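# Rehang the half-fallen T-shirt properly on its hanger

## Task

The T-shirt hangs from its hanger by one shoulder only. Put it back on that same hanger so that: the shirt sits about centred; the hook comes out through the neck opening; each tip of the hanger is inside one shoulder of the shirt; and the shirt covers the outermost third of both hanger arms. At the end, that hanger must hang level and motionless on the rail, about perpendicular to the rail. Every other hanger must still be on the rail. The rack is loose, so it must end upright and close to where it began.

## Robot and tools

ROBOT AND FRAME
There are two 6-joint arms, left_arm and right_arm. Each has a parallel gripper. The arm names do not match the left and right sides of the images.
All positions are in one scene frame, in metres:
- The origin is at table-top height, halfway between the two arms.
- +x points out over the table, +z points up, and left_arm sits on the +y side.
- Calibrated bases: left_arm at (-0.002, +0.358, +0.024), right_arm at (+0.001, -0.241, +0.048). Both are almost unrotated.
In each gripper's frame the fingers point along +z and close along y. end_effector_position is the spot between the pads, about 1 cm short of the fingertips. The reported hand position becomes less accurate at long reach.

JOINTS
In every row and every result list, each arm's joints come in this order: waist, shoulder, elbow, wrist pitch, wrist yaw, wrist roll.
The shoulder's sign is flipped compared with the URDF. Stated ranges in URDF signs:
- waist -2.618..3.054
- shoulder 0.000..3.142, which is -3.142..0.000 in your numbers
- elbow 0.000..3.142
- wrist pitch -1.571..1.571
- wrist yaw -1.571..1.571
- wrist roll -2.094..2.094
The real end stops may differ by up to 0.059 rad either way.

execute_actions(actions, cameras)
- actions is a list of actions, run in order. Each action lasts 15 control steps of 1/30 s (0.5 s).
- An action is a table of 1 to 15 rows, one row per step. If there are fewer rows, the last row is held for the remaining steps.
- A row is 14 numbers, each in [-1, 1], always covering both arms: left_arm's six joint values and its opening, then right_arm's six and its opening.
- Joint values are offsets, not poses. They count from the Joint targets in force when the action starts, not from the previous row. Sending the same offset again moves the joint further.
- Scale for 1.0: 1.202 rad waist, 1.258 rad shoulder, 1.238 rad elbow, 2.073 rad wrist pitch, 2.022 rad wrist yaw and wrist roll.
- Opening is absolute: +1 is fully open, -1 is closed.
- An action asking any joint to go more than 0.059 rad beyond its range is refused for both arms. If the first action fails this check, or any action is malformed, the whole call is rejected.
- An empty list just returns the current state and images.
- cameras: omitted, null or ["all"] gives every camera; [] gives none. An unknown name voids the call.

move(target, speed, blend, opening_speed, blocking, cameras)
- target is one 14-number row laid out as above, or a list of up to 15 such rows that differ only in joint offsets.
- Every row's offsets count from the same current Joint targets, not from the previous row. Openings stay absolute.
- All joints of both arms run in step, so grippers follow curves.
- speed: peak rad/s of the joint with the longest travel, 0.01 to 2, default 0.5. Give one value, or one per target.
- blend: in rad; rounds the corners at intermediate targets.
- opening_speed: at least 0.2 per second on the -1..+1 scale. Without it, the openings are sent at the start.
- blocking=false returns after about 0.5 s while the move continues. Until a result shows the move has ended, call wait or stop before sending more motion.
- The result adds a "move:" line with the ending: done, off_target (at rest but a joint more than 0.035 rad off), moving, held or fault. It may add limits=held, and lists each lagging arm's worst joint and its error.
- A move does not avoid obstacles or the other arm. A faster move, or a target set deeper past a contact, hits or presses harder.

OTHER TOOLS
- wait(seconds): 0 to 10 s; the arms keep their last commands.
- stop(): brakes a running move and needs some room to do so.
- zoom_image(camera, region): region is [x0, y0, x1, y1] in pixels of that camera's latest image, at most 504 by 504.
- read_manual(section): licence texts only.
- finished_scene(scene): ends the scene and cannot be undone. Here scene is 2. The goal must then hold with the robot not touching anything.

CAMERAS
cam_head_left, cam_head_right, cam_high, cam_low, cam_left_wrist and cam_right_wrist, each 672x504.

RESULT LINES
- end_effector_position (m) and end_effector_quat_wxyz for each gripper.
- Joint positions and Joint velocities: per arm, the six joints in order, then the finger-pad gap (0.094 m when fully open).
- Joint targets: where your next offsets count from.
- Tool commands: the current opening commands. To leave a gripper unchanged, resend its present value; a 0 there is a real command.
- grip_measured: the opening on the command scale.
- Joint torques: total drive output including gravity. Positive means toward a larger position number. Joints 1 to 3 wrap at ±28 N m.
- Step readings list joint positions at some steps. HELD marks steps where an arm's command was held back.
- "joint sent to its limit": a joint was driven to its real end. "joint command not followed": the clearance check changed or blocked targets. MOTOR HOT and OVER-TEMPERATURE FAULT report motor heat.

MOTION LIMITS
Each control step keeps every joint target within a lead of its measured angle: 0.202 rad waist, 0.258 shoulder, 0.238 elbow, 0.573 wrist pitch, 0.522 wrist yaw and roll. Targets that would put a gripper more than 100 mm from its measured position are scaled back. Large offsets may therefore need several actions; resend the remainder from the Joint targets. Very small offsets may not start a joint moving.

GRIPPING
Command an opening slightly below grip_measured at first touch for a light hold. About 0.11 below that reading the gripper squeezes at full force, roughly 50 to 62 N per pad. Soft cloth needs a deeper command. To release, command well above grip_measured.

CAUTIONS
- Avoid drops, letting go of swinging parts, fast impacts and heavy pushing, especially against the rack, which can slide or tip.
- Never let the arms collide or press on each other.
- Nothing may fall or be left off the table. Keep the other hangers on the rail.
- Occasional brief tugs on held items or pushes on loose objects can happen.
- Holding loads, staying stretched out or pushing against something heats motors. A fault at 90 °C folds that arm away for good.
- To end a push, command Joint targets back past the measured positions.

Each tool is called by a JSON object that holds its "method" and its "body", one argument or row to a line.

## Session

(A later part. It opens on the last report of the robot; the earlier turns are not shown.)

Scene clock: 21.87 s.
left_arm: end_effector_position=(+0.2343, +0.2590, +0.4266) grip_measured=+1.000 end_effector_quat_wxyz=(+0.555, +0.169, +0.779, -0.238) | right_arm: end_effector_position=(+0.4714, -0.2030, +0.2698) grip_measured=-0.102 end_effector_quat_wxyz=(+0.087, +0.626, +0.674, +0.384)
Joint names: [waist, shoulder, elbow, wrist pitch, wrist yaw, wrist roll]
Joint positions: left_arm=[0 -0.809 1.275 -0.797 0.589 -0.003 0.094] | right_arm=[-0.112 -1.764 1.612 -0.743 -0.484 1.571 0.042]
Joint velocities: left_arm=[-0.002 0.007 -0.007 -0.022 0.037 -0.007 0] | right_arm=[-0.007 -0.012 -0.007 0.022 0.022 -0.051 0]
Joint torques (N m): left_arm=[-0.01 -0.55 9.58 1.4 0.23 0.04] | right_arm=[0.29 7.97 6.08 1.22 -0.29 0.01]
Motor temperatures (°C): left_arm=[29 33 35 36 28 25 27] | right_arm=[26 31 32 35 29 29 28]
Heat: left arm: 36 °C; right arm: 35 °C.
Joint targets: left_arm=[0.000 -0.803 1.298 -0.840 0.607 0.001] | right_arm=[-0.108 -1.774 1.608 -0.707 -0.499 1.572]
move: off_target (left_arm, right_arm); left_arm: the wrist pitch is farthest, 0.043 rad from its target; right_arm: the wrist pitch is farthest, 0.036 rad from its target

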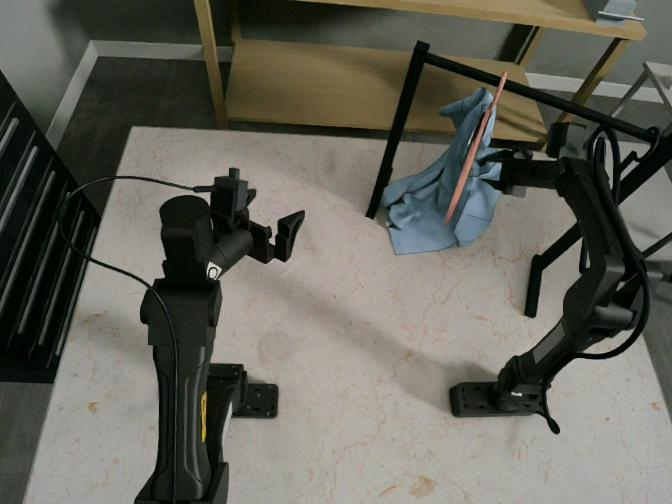

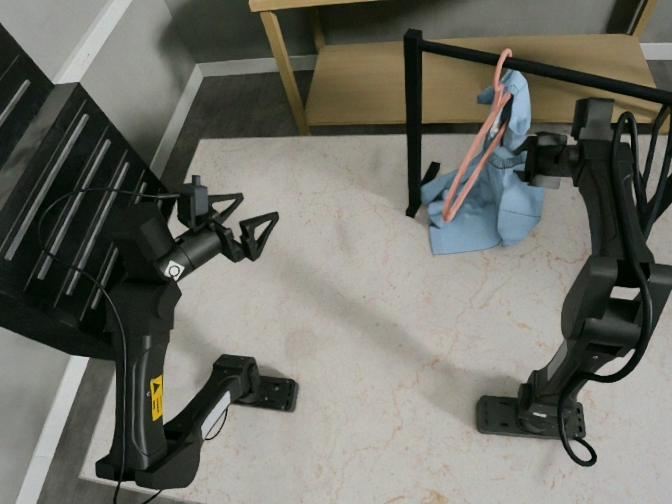

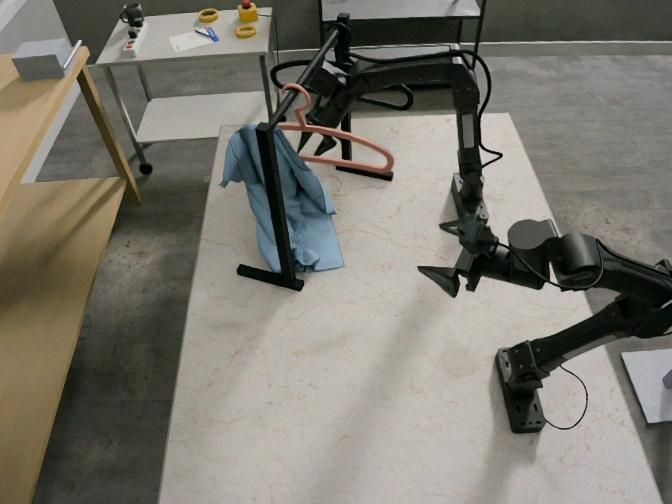

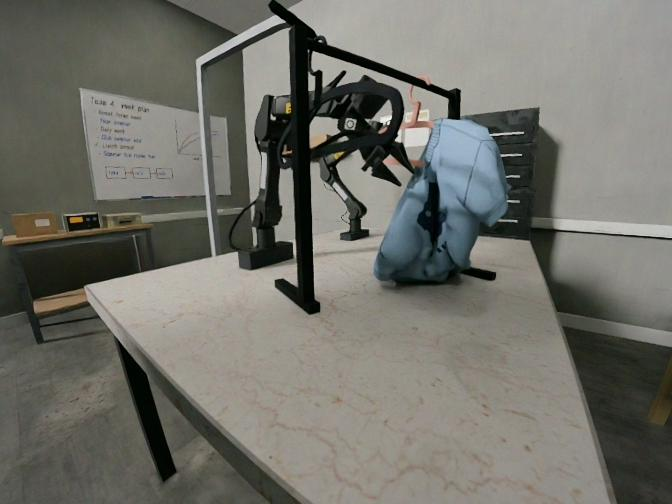

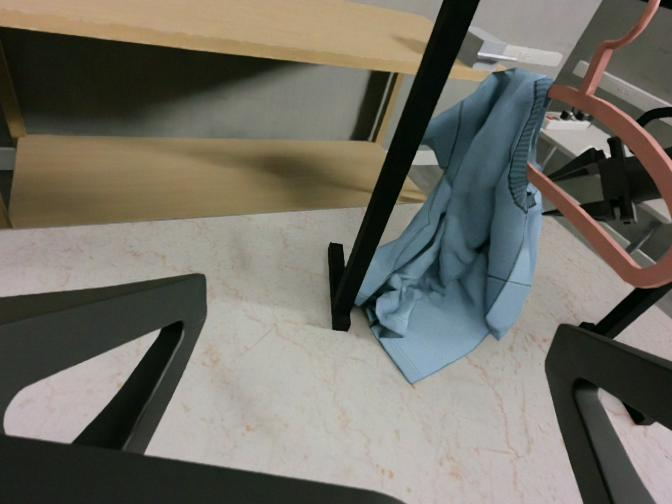

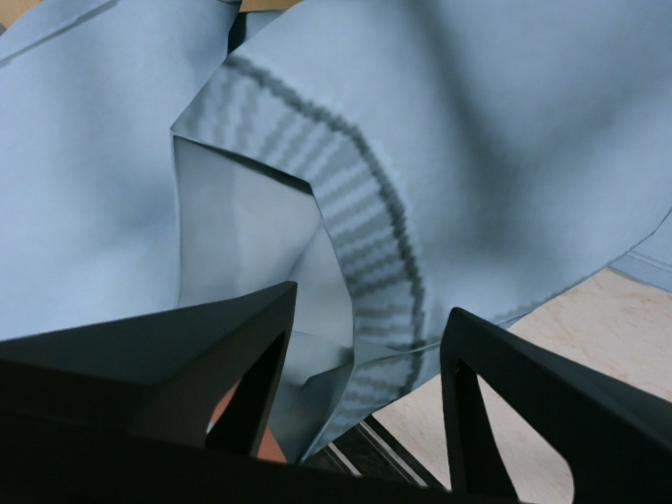

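{"method": "move", "body": {
  "target": [0,0,0,0,0,0,1, 0.005,-0.012,0.0,0.007,0,0,-1],
  "opening_speed": 0.8
}}

{"method": "zoom_image", "body": {
  "camera": "cam_right_wrist",
  "region": [100, 0, 600, 500]
}}

Scene clock: 23.40 s.
left_arm: end_effector_position=(+0.2343, +0.2590, +0.4266) grip_measured=+1.000 end_effector_quat_wxyz=(+0.555, +0.169, +0.779, -0.238) | right_arm: end_effector_position=(+0.4749, -0.2008, +0.2662) grip_measured=-0.990 end_effector_quat_wxyz=(+0.086, +0.624, +0.675, +0.384)
Joint names: [waist, shoulder, elbow, wrist pitch, wrist yaw, wrist roll]
Joint positions: left_arm=[0 -0.809 1.275 -0.797 0.589 -0.003 0.094] | right_arm=[-0.107 -1.777 1.612 -0.729 -0.484 1.571 0]
Joint velocities: left_arm=[-0.002 0.007 -0.012 0.037 0.022 0.081 0] | right_arm=[-0.002 -0.002 0.002 -0.037 -0.022 -0.051 -0.001]
Joint torques (N m): left_arm=[0.02 -0.47 9.72 1.4 0.24 0.02] | right_arm=[0.35 7.91 6.11 1.24 -0.29 0.02]
Motor temperatures (°C): left_arm=[29 33 35 36 28 25 27] | right_arm=[26 32 32 35 29 29 28]
Heat: left arm: 36 °C; right arm: 35 °C.
Joint targets: left_arm=[0.000 -0.803 1.298 -0.840 0.607 0.001] | right_arm=[-0.102 -1.789 1.608 -0.692 -0.499 1.572]
move: off_target (left_arm, right_arm); left_arm: the wrist pitch is farthest, 0.043 rad from its target; right_arm: the wrist pitch is farthest, 0.037 rad from its target

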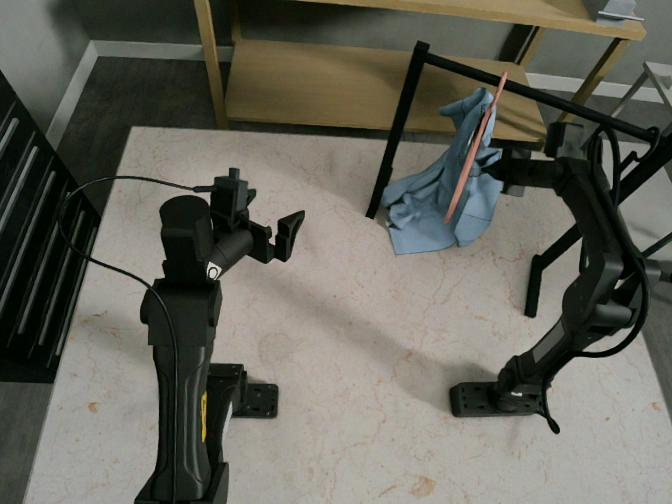

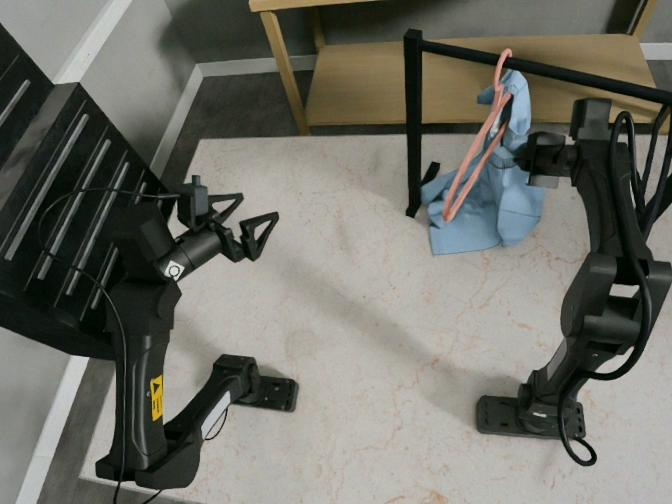

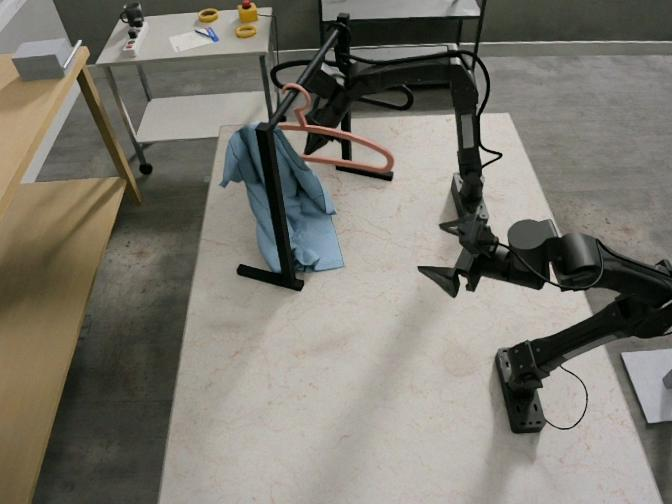

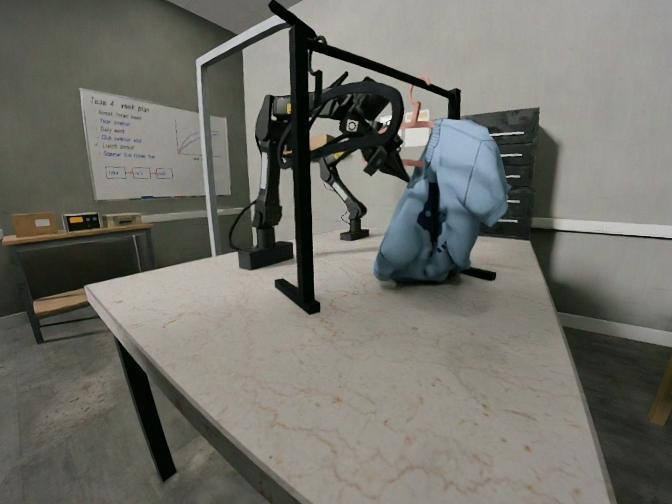

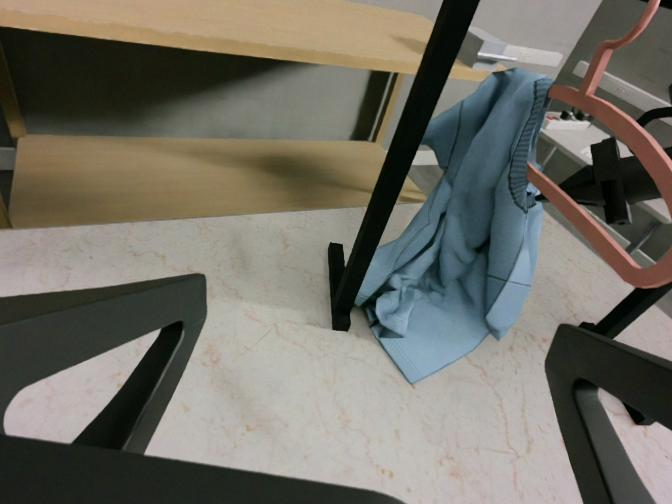

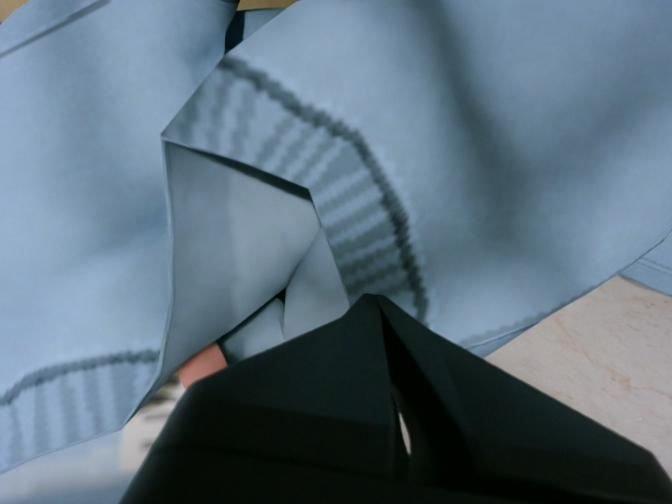

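Scaled by 1.008 from the camera's 672x504 image, which has a finer 960x720 frame.

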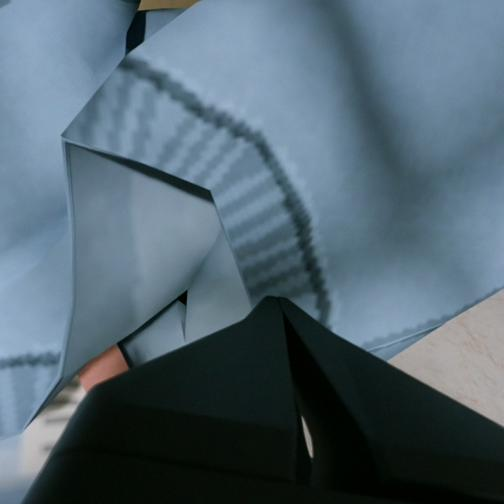

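{"method": "move", "body": {
  "target": [0,0,0,0,0,0,1, -0.02,0.05,-0.003,-0.028,0,0,-1],
  "speed": 0.2,
  "cameras": ["cam_right_wrist","cam_left_wrist","cam_head_right"]
}}

Scene clock: 24.37 s.
left_arm: end_effector_position=(+0.2343, +0.2590, +0.4266) grip_measured=+1.000 end_effector_quat_wxyz=(+0.555, +0.169, +0.779, -0.238) | right_arm: end_effector_position=(+0.4744, -0.2074, +0.2694) grip_measured=-0.990 end_effector_quat_wxyz=(+0.091, +0.627, +0.671, +0.385)
Joint names: [waist, shoulder, elbow, wrist pitch, wrist yaw, wrist roll]
Joint positions: left_arm=[0 -0.809 1.275 -0.797 0.589 -0.003 0.094] | right_arm=[-0.121 -1.769 1.612 -0.731 -0.484 1.571 0]
Joint velocities: left_arm=[-0.002 -0.007 -0.002 -0.095 -0.037 0.11 0] | right_arm=[-0.012 -0.012 -0.007 0.007 0.007 0.066 0.001]
Joint torques (N m): left_arm=[-0.13 -0.44 9.59 1.4 0.28 0.07] | right_arm=[-0.4 12.81 5.85 0.77 -0.28 0.02]
Motor temperatures (°C): left_arm=[29 33 35 36 28 25 27] | right_arm=[26 32 32 35 29 29 28]
Heat: left arm: 36 °C; right arm: 35 °C.
Joint targets: left_arm=[0.000 -0.803 1.298 -0.840 0.607 0.001] | right_arm=[-0.126 -1.726 1.605 -0.751 -0.499 1.572]
move: off_target (left_arm, right_arm); left_arm: the wrist pitch is farthest, 0.043 rad from its target; right_arm: the shoulder is farthest, 0.043 rad from its target
Images, in order (width x height): cam_head_right 672x504, cam_left_wrist 672x504, cam_right_wrist 672x504.

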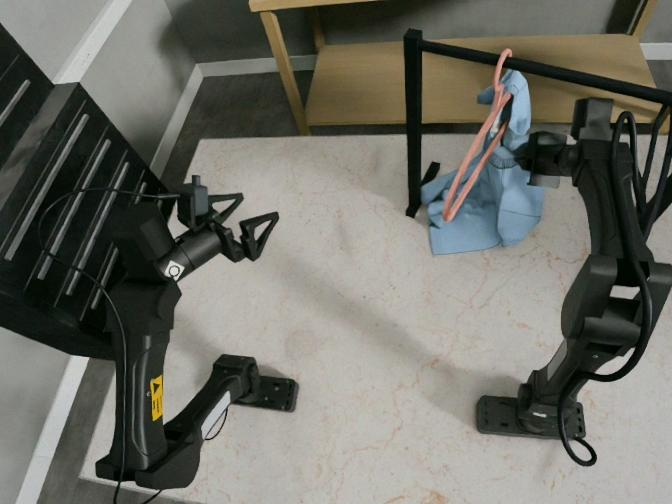

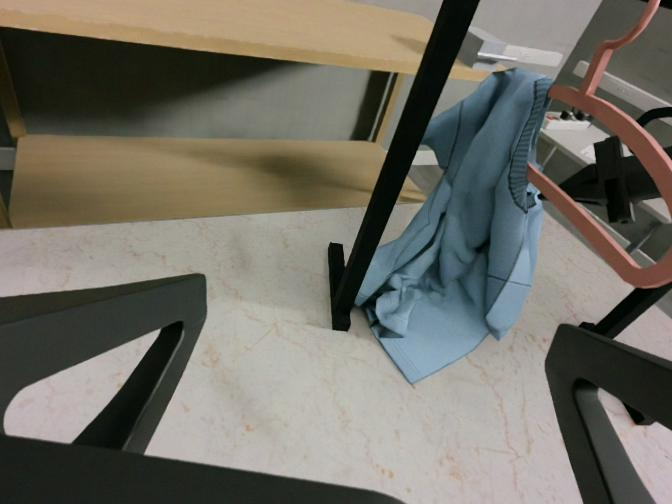

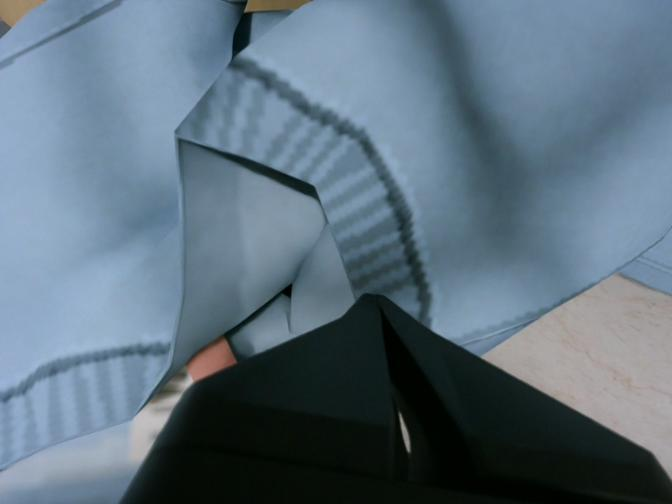

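{"method": "move", "body": {
  "target": [0,0,0,0,0,0,1, -0.02,0.07,-0.003,-0.04,0,0,-1],
  "speed": 0.2,
  "cameras": ["cam_right_wrist","cam_left_wrist","cam_head_right"]
}}

Scene clock: 25.60 s.
left_arm: end_effector_position=(+0.2343, +0.2590, +0.4266) grip_measured=+1.000 end_effector_quat_wxyz=(+0.555, +0.169, +0.779, -0.238) | right_arm: end_effector_position=(+0.4489, -0.2156, +0.3009) grip_measured=-0.990 end_effector_quat_wxyz=(+0.102, +0.632, +0.663, +0.389)
Joint names: [waist, shoulder, elbow, wrist pitch, wrist yaw, wrist roll]
Joint positions: left_arm=[0 -0.809 1.275 -0.797 0.589 -0.003 0.094] | right_arm=[-0.145 -1.669 1.612 -0.814 -0.484 1.571 0]
Joint velocities: left_arm=[-0.012 0.012 -0.002 -0.037 0.007 -0.095 0] | right_arm=[-0.007 0.002 -0.007 0.037 0.007 0.066 0]
Joint torques (N m): left_arm=[0.08 -0.42 9.61 1.41 0.3 0.01] | right_arm=[-0.34 10.58 5.52 0.78 -0.28 0.01]
Motor temperatures (°C): left_arm=[29 33 35 36 28 25 27] | right_arm=[26 32 32 35 29 29 28]
Heat: left arm: 36 °C; right arm: 35 °C.
Joint targets: left_arm=[0.000 -0.803 1.298 -0.840 0.607 0.001] | right_arm=[-0.150 -1.638 1.601 -0.833 -0.499 1.572]
move: off_target (left_arm); left_arm: the wrist pitch is farthest, 0.043 rad from its target
Images, in order (width x height): cam_head_right 672x504, cam_left_wrist 672x504, cam_right_wrist 672x504.

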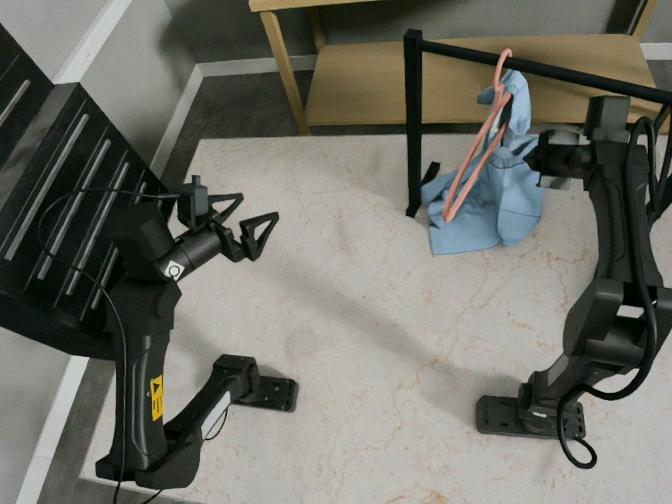

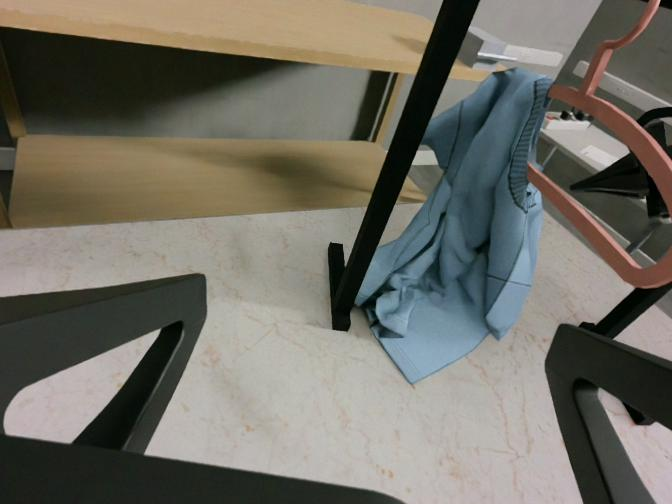

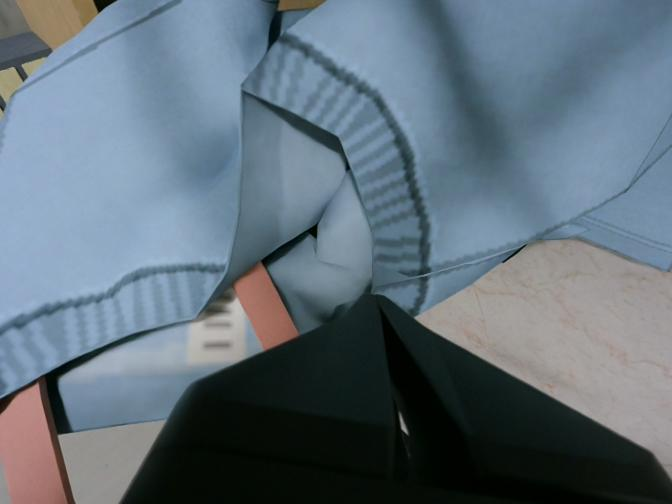

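{"method": "move", "body": {
  "target": [0,0,0,0,0,0,1, 0.045,-0.128,0.008,0.075,0,0,-0.1],
  "speed": 0.3,
  "cameras": ["cam_right_wrist","cam_left_wrist","cam_head_right"]
}}

Scene clock: 27.37 s.
left_arm: end_effector_position=(+0.2343, +0.2590, +0.4266) grip_measured=+1.000 end_effector_quat_wxyz=(+0.555, +0.169, +0.779, -0.238) | right_arm: end_effector_position=(+0.4791, -0.1976, +0.2600) grip_measured=-0.102 end_effector_quat_wxyz=(+0.083, +0.622, +0.678, +0.383)
Joint names: [waist, shoulder, elbow, wrist pitch, wrist yaw, wrist roll]
Joint positions: left_arm=[0 -0.809 1.275 -0.797 0.589 -0.003 0.094] | right_arm=[-0.099 -1.796 1.612 -0.714 -0.484 1.571 0.042]
Joint velocities: left_arm=[-0.007 0.007 0.002 -0.022 0.051 0.037 0] | right_arm=[0.012 -0.012 -0.007 -0.066 -0.007 0.037 -0.001]
Joint torques (N m): left_arm=[-0.01 -0.55 9.47 1.37 0.23 0.05] | right_arm=[0.23 8.8 6.26 1.24 -0.29 0.02]
Motor temperatures (°C): left_arm=[29 33 35 36 28 25 27] | right_arm=[26 32 32 35 29 29 28]
Heat: left arm: 36 °C; right arm: 35 °C.
Joint targets: left_arm=[0.000 -0.803 1.298 -0.840 0.607 0.001] | right_arm=[-0.096 -1.799 1.611 -0.678 -0.499 1.572]
move: off_target (left_arm, right_arm); left_arm: the wrist pitch is farthest, 0.043 rad from its target; right_arm: the wrist pitch is farthest, 0.037 rad from its target
Images, in order (width x height): cam_head_right 672x504, cam_left_wrist 672x504, cam_right_wrist 672x504.

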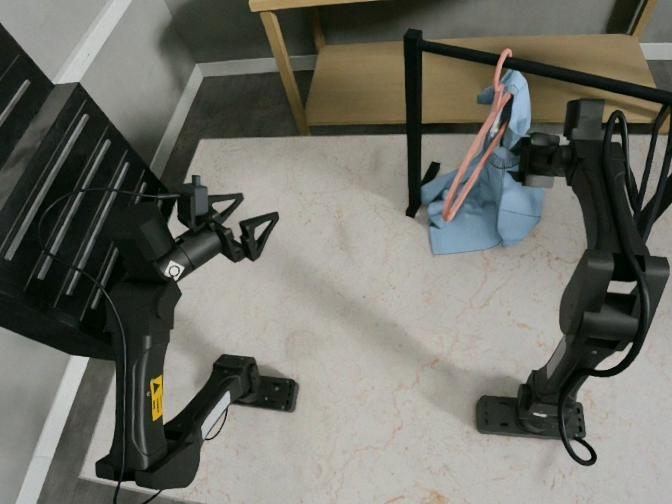

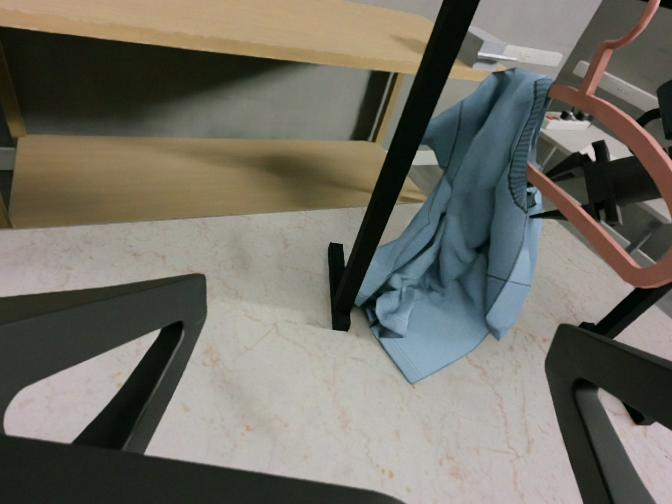

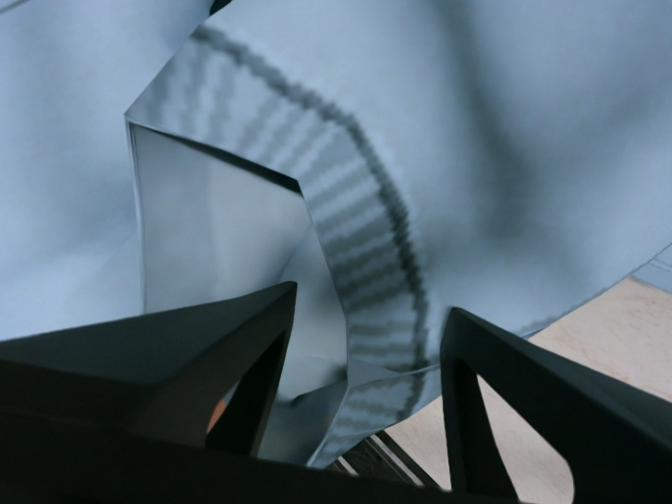

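{"method": "move", "body": {
  "target": [0,0,0,0,0,0,1, 0.019,-0.045,0.003,0.026,0,0,-0.1],
  "speed": 0.15,
  "cameras": ["cam_right_wrist","cam_left_wrist","cam_low"]
}}

Scene clock: 28.47 s.
left_arm: end_effector_position=(+0.2343, +0.2590, +0.4266) grip_measured=+1.000 end_effector_quat_wxyz=(+0.555, +0.169, +0.779, -0.238) | right_arm: end_effector_position=(+0.4916, -0.1879, +0.2446) grip_measured=-0.102 end_effector_quat_wxyz=(+0.080, +0.614, +0.685, +0.385)
Joint names: [waist, shoulder, elbow, wrist pitch, wrist yaw, wrist roll]
Joint positions: left_arm=[0 -0.809 1.275 -0.797 0.589 -0.003 0.094] | right_arm=[-0.077 -1.845 1.612 -0.662 -0.484 1.571 0.042]
Joint velocities: left_arm=[-0.002 0.007 0.002 0.037 0.007 -0.007 0] | right_arm=[0.007 -0.002 -0.012 -0.022 0.037 0.007 -0.001]
Joint torques (N m): left_arm=[-0.06 -0.62 9.52 1.39 0.28 -0.02] | right_arm=[0.32 8.72 6.53 1.26 -0.28 0.01]
Motor temperatures (°C): left_arm=[29 33 35 36 28 25 27] | right_arm=[26 32 32 35 29 29 28]
Heat: left arm: 36 °C; right arm: 35 °C.
Joint targets: left_arm=[0.000 -0.803 1.298 -0.840 0.607 0.001] | right_arm=[-0.073 -1.856 1.614 -0.624 -0.499 1.572]
move: off_target (left_arm, right_arm); left_arm: the wrist pitch is farthest, 0.043 rad from its target; right_arm: the wrist pitch is farthest, 0.038 rad from its target
Images, in order (width x height): cam_low 672x504, cam_left_wrist 672x504, cam_right_wrist 672x504.

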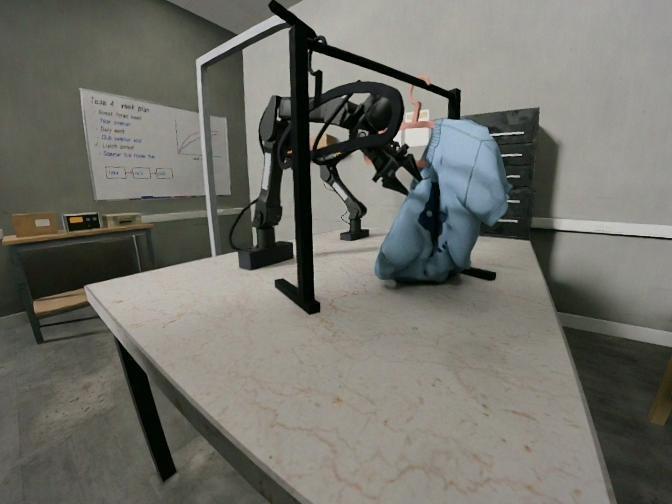

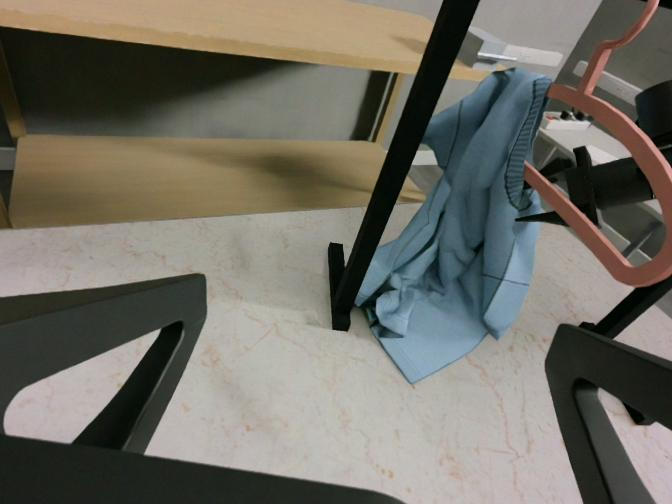

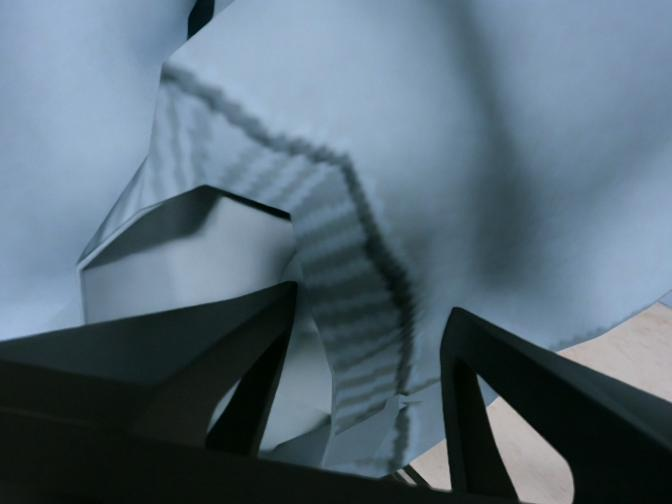

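{"method": "move", "body": {
  "target": [0,0,0,0,0,0,1, 0,0,0,0,0,0,-1],
  "opening_speed": 0.6,
  "cameras": ["cam_right_wrist","cam_left_wrist","cam_low"]
}}

{"method": "zoom_image", "body": {
  "camera": "cam_right_wrist",
  "region": [100, 0, 600, 500]
}}

Scene clock: 30.27 s.
left_arm: end_effector_position=(+0.2343, +0.2590, +0.4266) grip_measured=+1.000 end_effector_quat_wxyz=(+0.555, +0.169, +0.779, -0.238) | right_arm: end_effector_position=(+0.4919, -0.1879, +0.2448) grip_measured=-0.981 end_effector_quat_wxyz=(+0.081, +0.613, +0.685, +0.386)
Joint names: [waist, shoulder, elbow, wrist pitch, wrist yaw, wrist roll]
Joint positions: left_arm=[0 -0.809 1.275 -0.797 0.589 -0.003 0.094] | right_arm=[-0.077 -1.845 1.612 -0.66 -0.484 1.571 0.001]
Joint velocities: left_arm=[-0.017 0.012 -0.007 0.037 0.022 -0.022 0] | right_arm=[0.002 0.007 -0.017 -0.11 -0.037 -0.007 -0.001]
Joint torques (N m): left_arm=[-0.05 -0.42 9.57 1.4 0.29 0.02] | right_arm=[0.31 8.73 6.57 1.24 -0.28 0.01]
Motor temperatures (°C): left_arm=[29 33 35 36 28 25 27] | right_arm=[26 32 32 35 29 29 28]
Heat: left arm: 36 °C; right arm: 35 °C.
Joint targets: left_arm=[0.000 -0.803 1.298 -0.840 0.607 0.001] | right_arm=[-0.073 -1.856 1.614 -0.624 -0.499 1.572]
move: off_target (left_arm, right_arm); left_arm: the wrist pitch is farthest, 0.043 rad from its target; right_arm: the wrist pitch is farthest, 0.036 rad from its target
Images, in order (width x height): cam_low 672x504, cam_left_wrist 672x504, cam_right_wrist 672x504.

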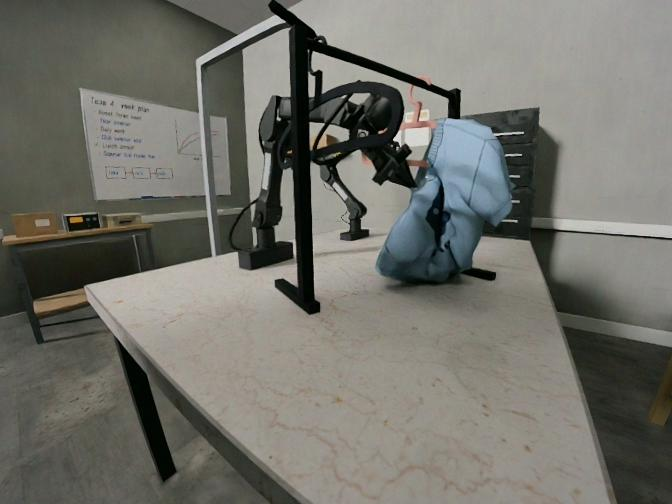

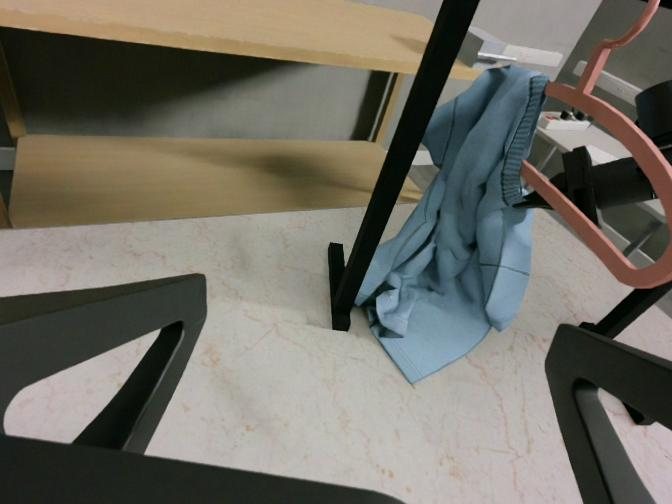

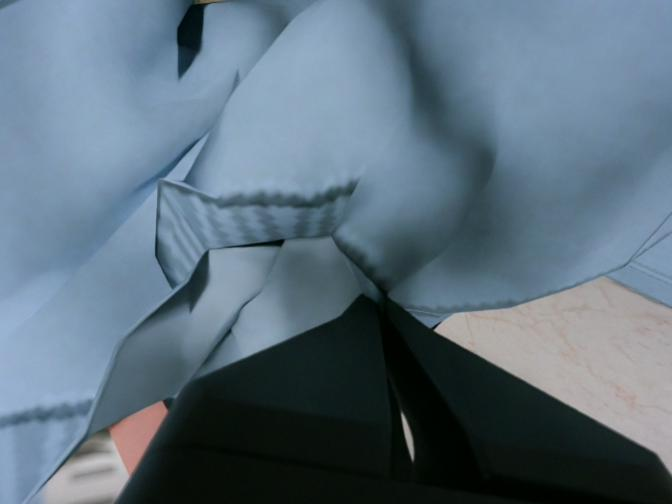

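Scaled by 1.008 from the camera's 672x504 image, which has a finer 960x720 frame.

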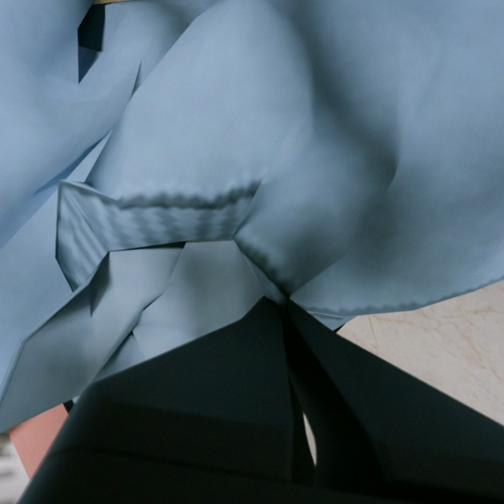

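{"method": "move", "body": {
  "target": [0,0,0,0,0,0,1, 0.052,0.402,-0.3295,-0.051,0,0,-1],
  "speed": 0.25
}}

{"method": "zoom_image", "body": {
  "camera": "cam_left_wrist",
  "region": [340, 0, 672, 400]
}}

Scene clock: 33.27 s.
left_arm: end_effector_position=(+0.2343, +0.2590, +0.4266) grip_measured=+1.000 end_effector_quat_wxyz=(+0.555, +0.169, +0.779, -0.238) | right_arm: end_effector_position=(+0.3699, -0.1577, +0.2734) grip_measured=-0.982 end_effector_quat_wxyz=(+0.079, +0.587, +0.701, +0.396)
Joint names: [waist, shoulder, elbow, wrist pitch, wrist yaw, wrist roll]
Joint positions: left_arm=[0 -0.809 1.275 -0.797 0.589 -0.003 0.094] | right_arm=[-0.016 -1.378 1.222 -0.708 -0.484 1.572 0.001]
Joint velocities: left_arm=[-0.007 -0.002 -0.007 0.037 -0.007 0.037 0] | right_arm=[-0.007 0.007 -0.002 0.022 -0.051 -0.066 -0.001]
Joint torques (N m): left_arm=[-0.1 -0.68 9.8 1.36 0.26 0.04] | right_arm=[0.4 7.62 5.31 0.75 -0.28 0]
Motor temperatures (°C): left_arm=[29 33 35 36 28 25 27] | right_arm=[26 32 32 35 29 29 28]
Heat: left arm: 36 °C; right arm: 35 °C.
Joint targets: left_arm=[0.000 -0.803 1.298 -0.840 0.607 0.001] | right_arm=[-0.010 -1.350 1.206 -0.730 -0.499 1.572]
move: off_target (left_arm); left_arm: the wrist pitch is farthest, 0.043 rad from its target

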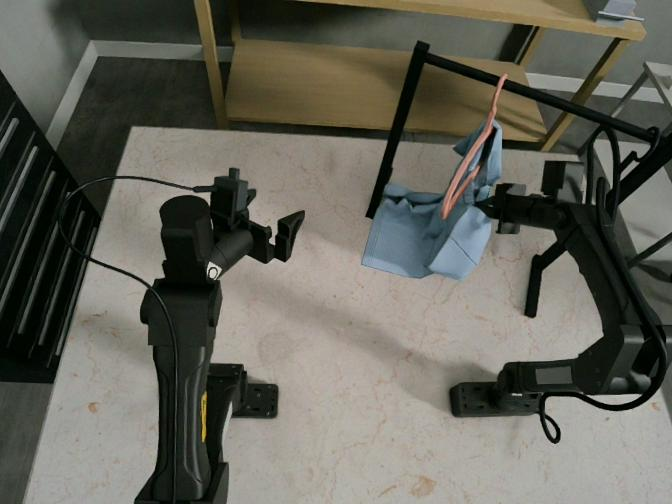

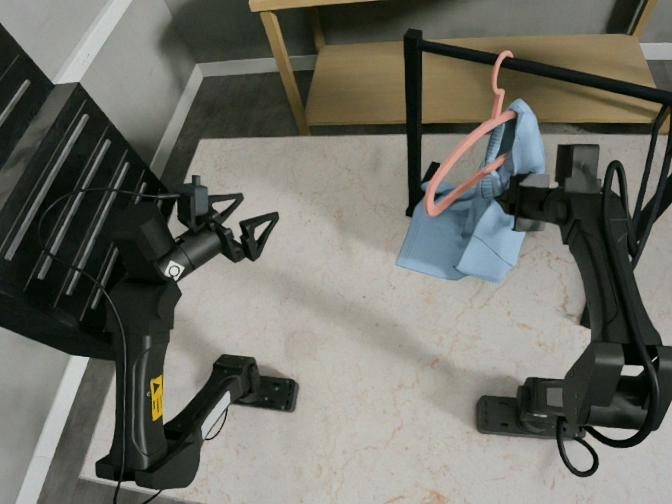

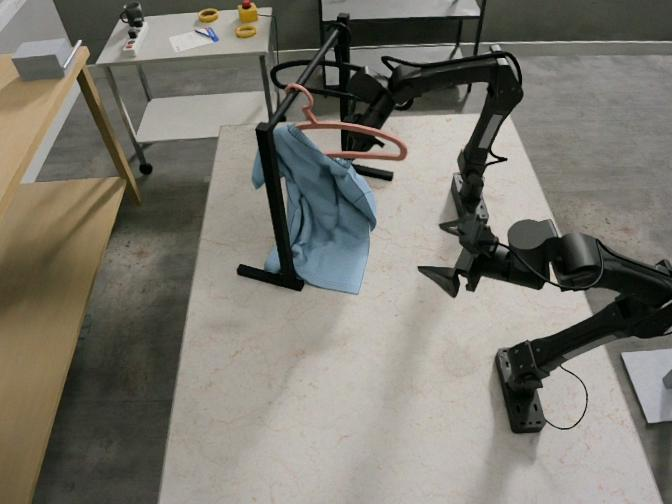

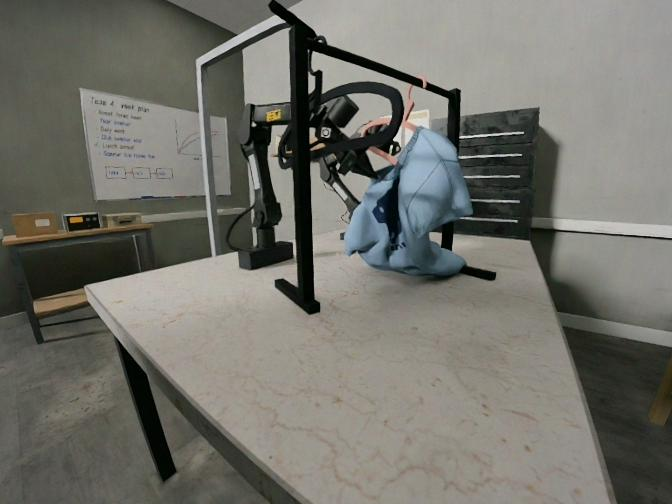

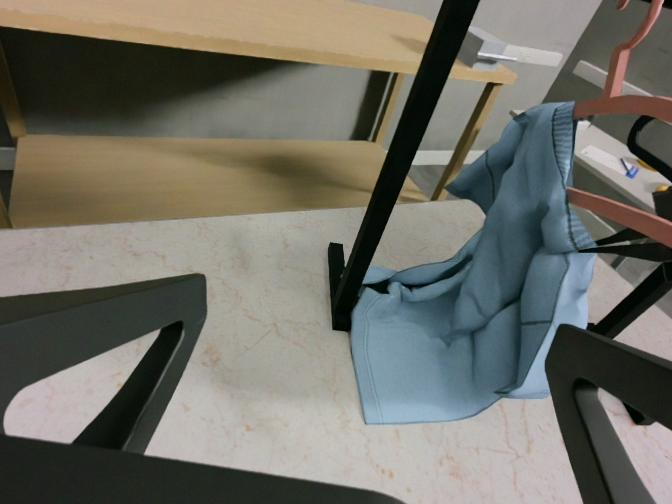

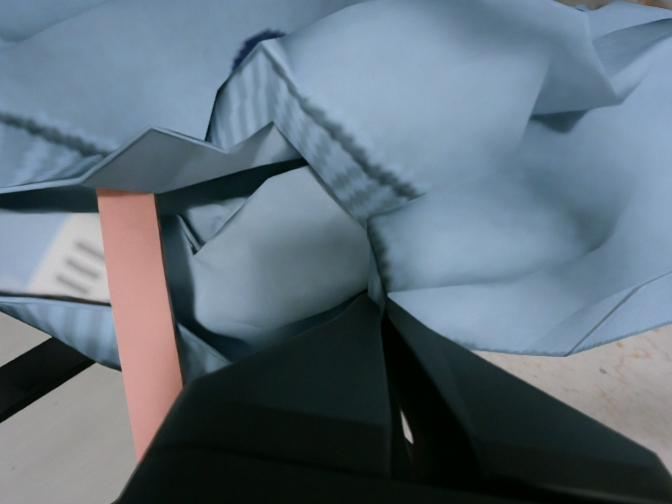

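Scaled by 1.260 from the camera's 672x504 image, which has a finer 960x720 frame.

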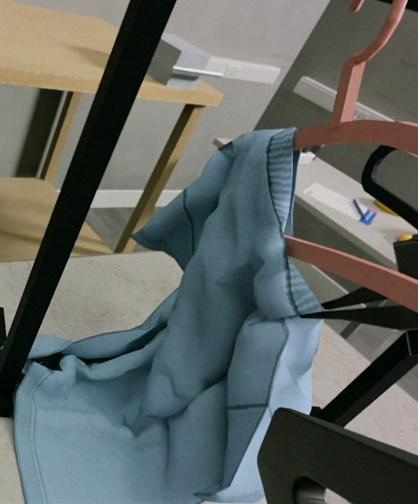

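{"method": "move", "body": {
  "target": [0,0,0,0,0,0,1, 0.048,0.2765,-0.1167,-0.0974,0,0,-1],
  "speed": 0.25
}}

Scene clock: 35.73 s.
left_arm: end_effector_position=(+0.2343, +0.2590, +0.4266) grip_measured=+1.000 end_effector_quat_wxyz=(+0.555, +0.169, +0.779, -0.238) | right_arm: end_effector_position=(+0.2706, -0.1422, +0.2962) grip_measured=-0.982 end_effector_quat_wxyz=(+0.076, +0.563, +0.716, +0.406)
Joint names: [waist, shoulder, elbow, wrist pitch, wrist yaw, wrist roll]
Joint positions: left_arm=[0 -0.809 1.275 -0.797 0.589 -0.003 0.094] | right_arm=[0.04 -1.018 1.078 -0.9 -0.484 1.574 0.001]
Joint velocities: left_arm=[-0.012 0.002 -0.002 0.051 0.007 0.007 0] | right_arm=[-0.002 -0.007 0.002 0.022 -0.051 -0.022 -0.001]
Joint torques (N m): left_arm=[-0.06 -0.35 9.68 1.37 0.29 0.02] | right_arm=[0.53 2.85 5.01 0.71 -0.28 -0.01]
Motor temperatures (°C): left_arm=[29 33 35 36 28 25 27] | right_arm=[26 32 32 35 29 29 28]
Heat: left arm: 36 °C; right arm: 35 °C.
Joint targets: left_arm=[0.000 -0.803 1.298 -0.840 0.607 0.001] | right_arm=[0.047 -1.002 1.062 -0.932 -0.499 1.572]
move: off_target (left_arm); left_arm: the wrist pitch is farthest, 0.043 rad from its target

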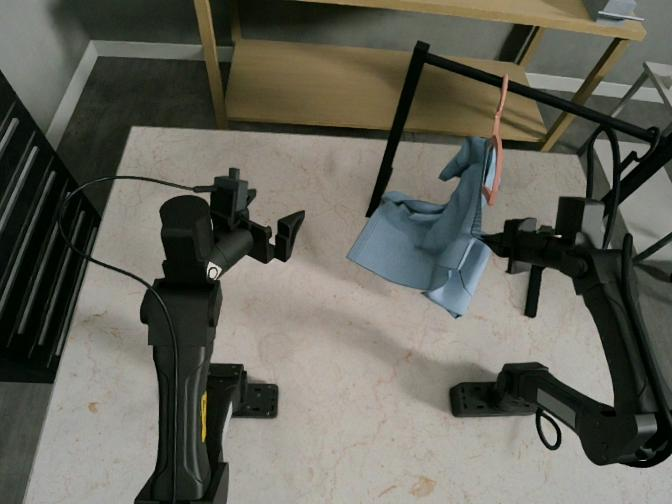

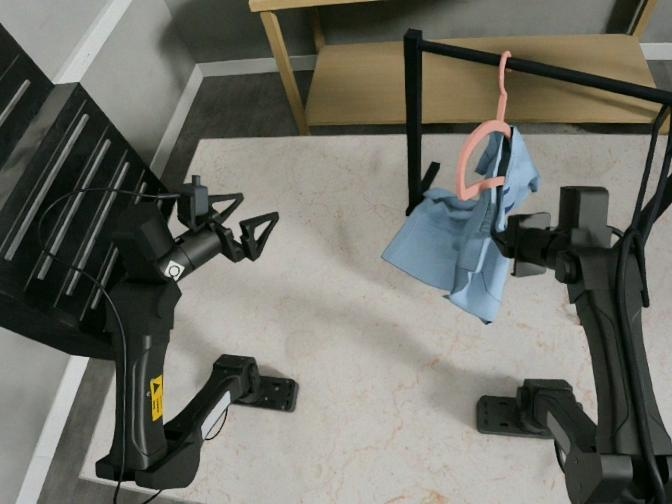

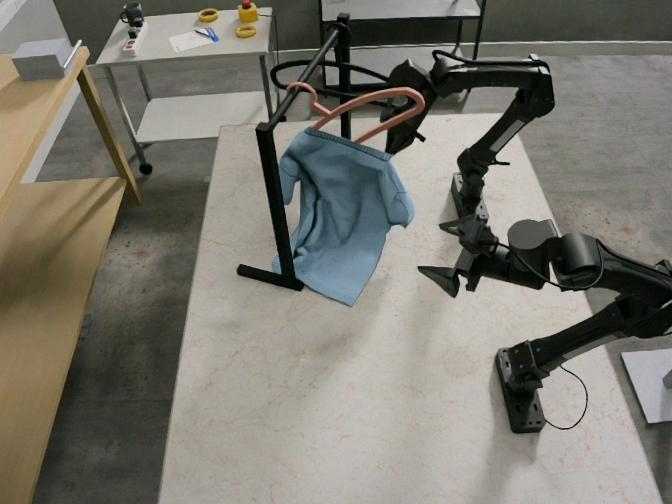

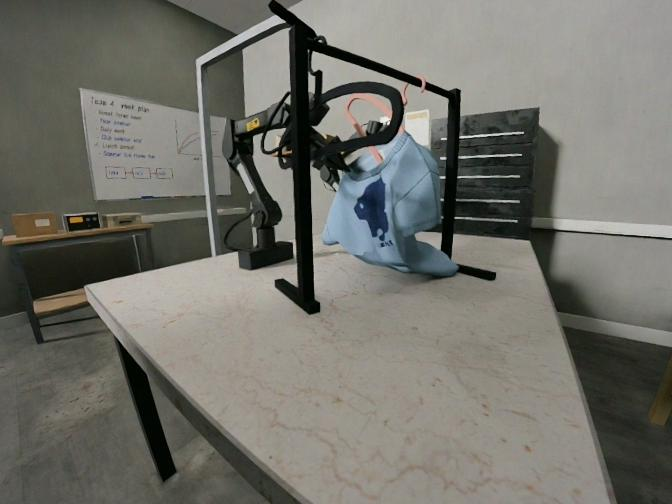

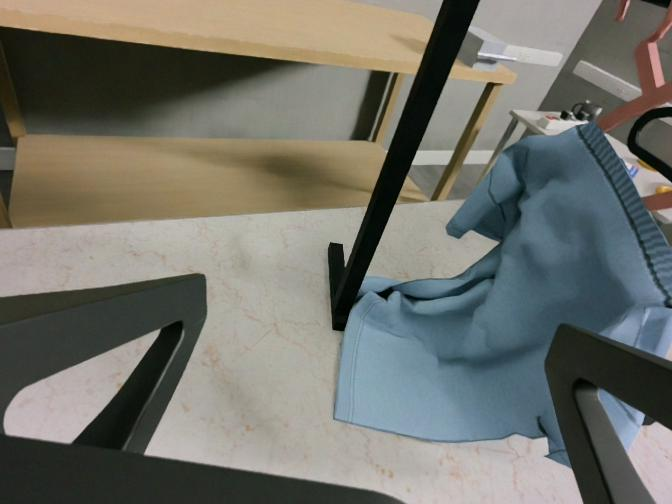

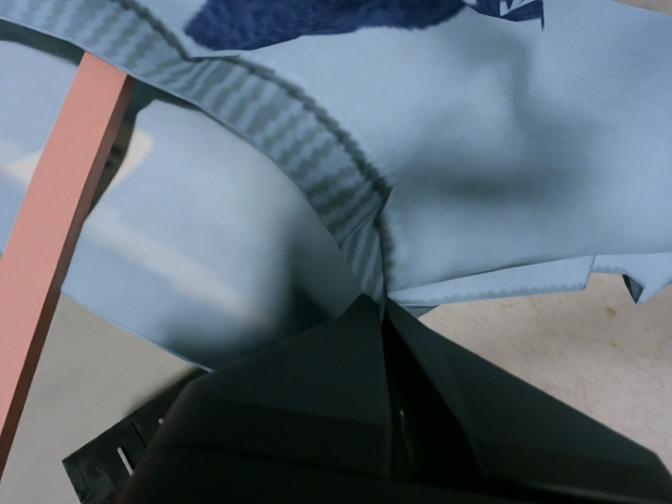

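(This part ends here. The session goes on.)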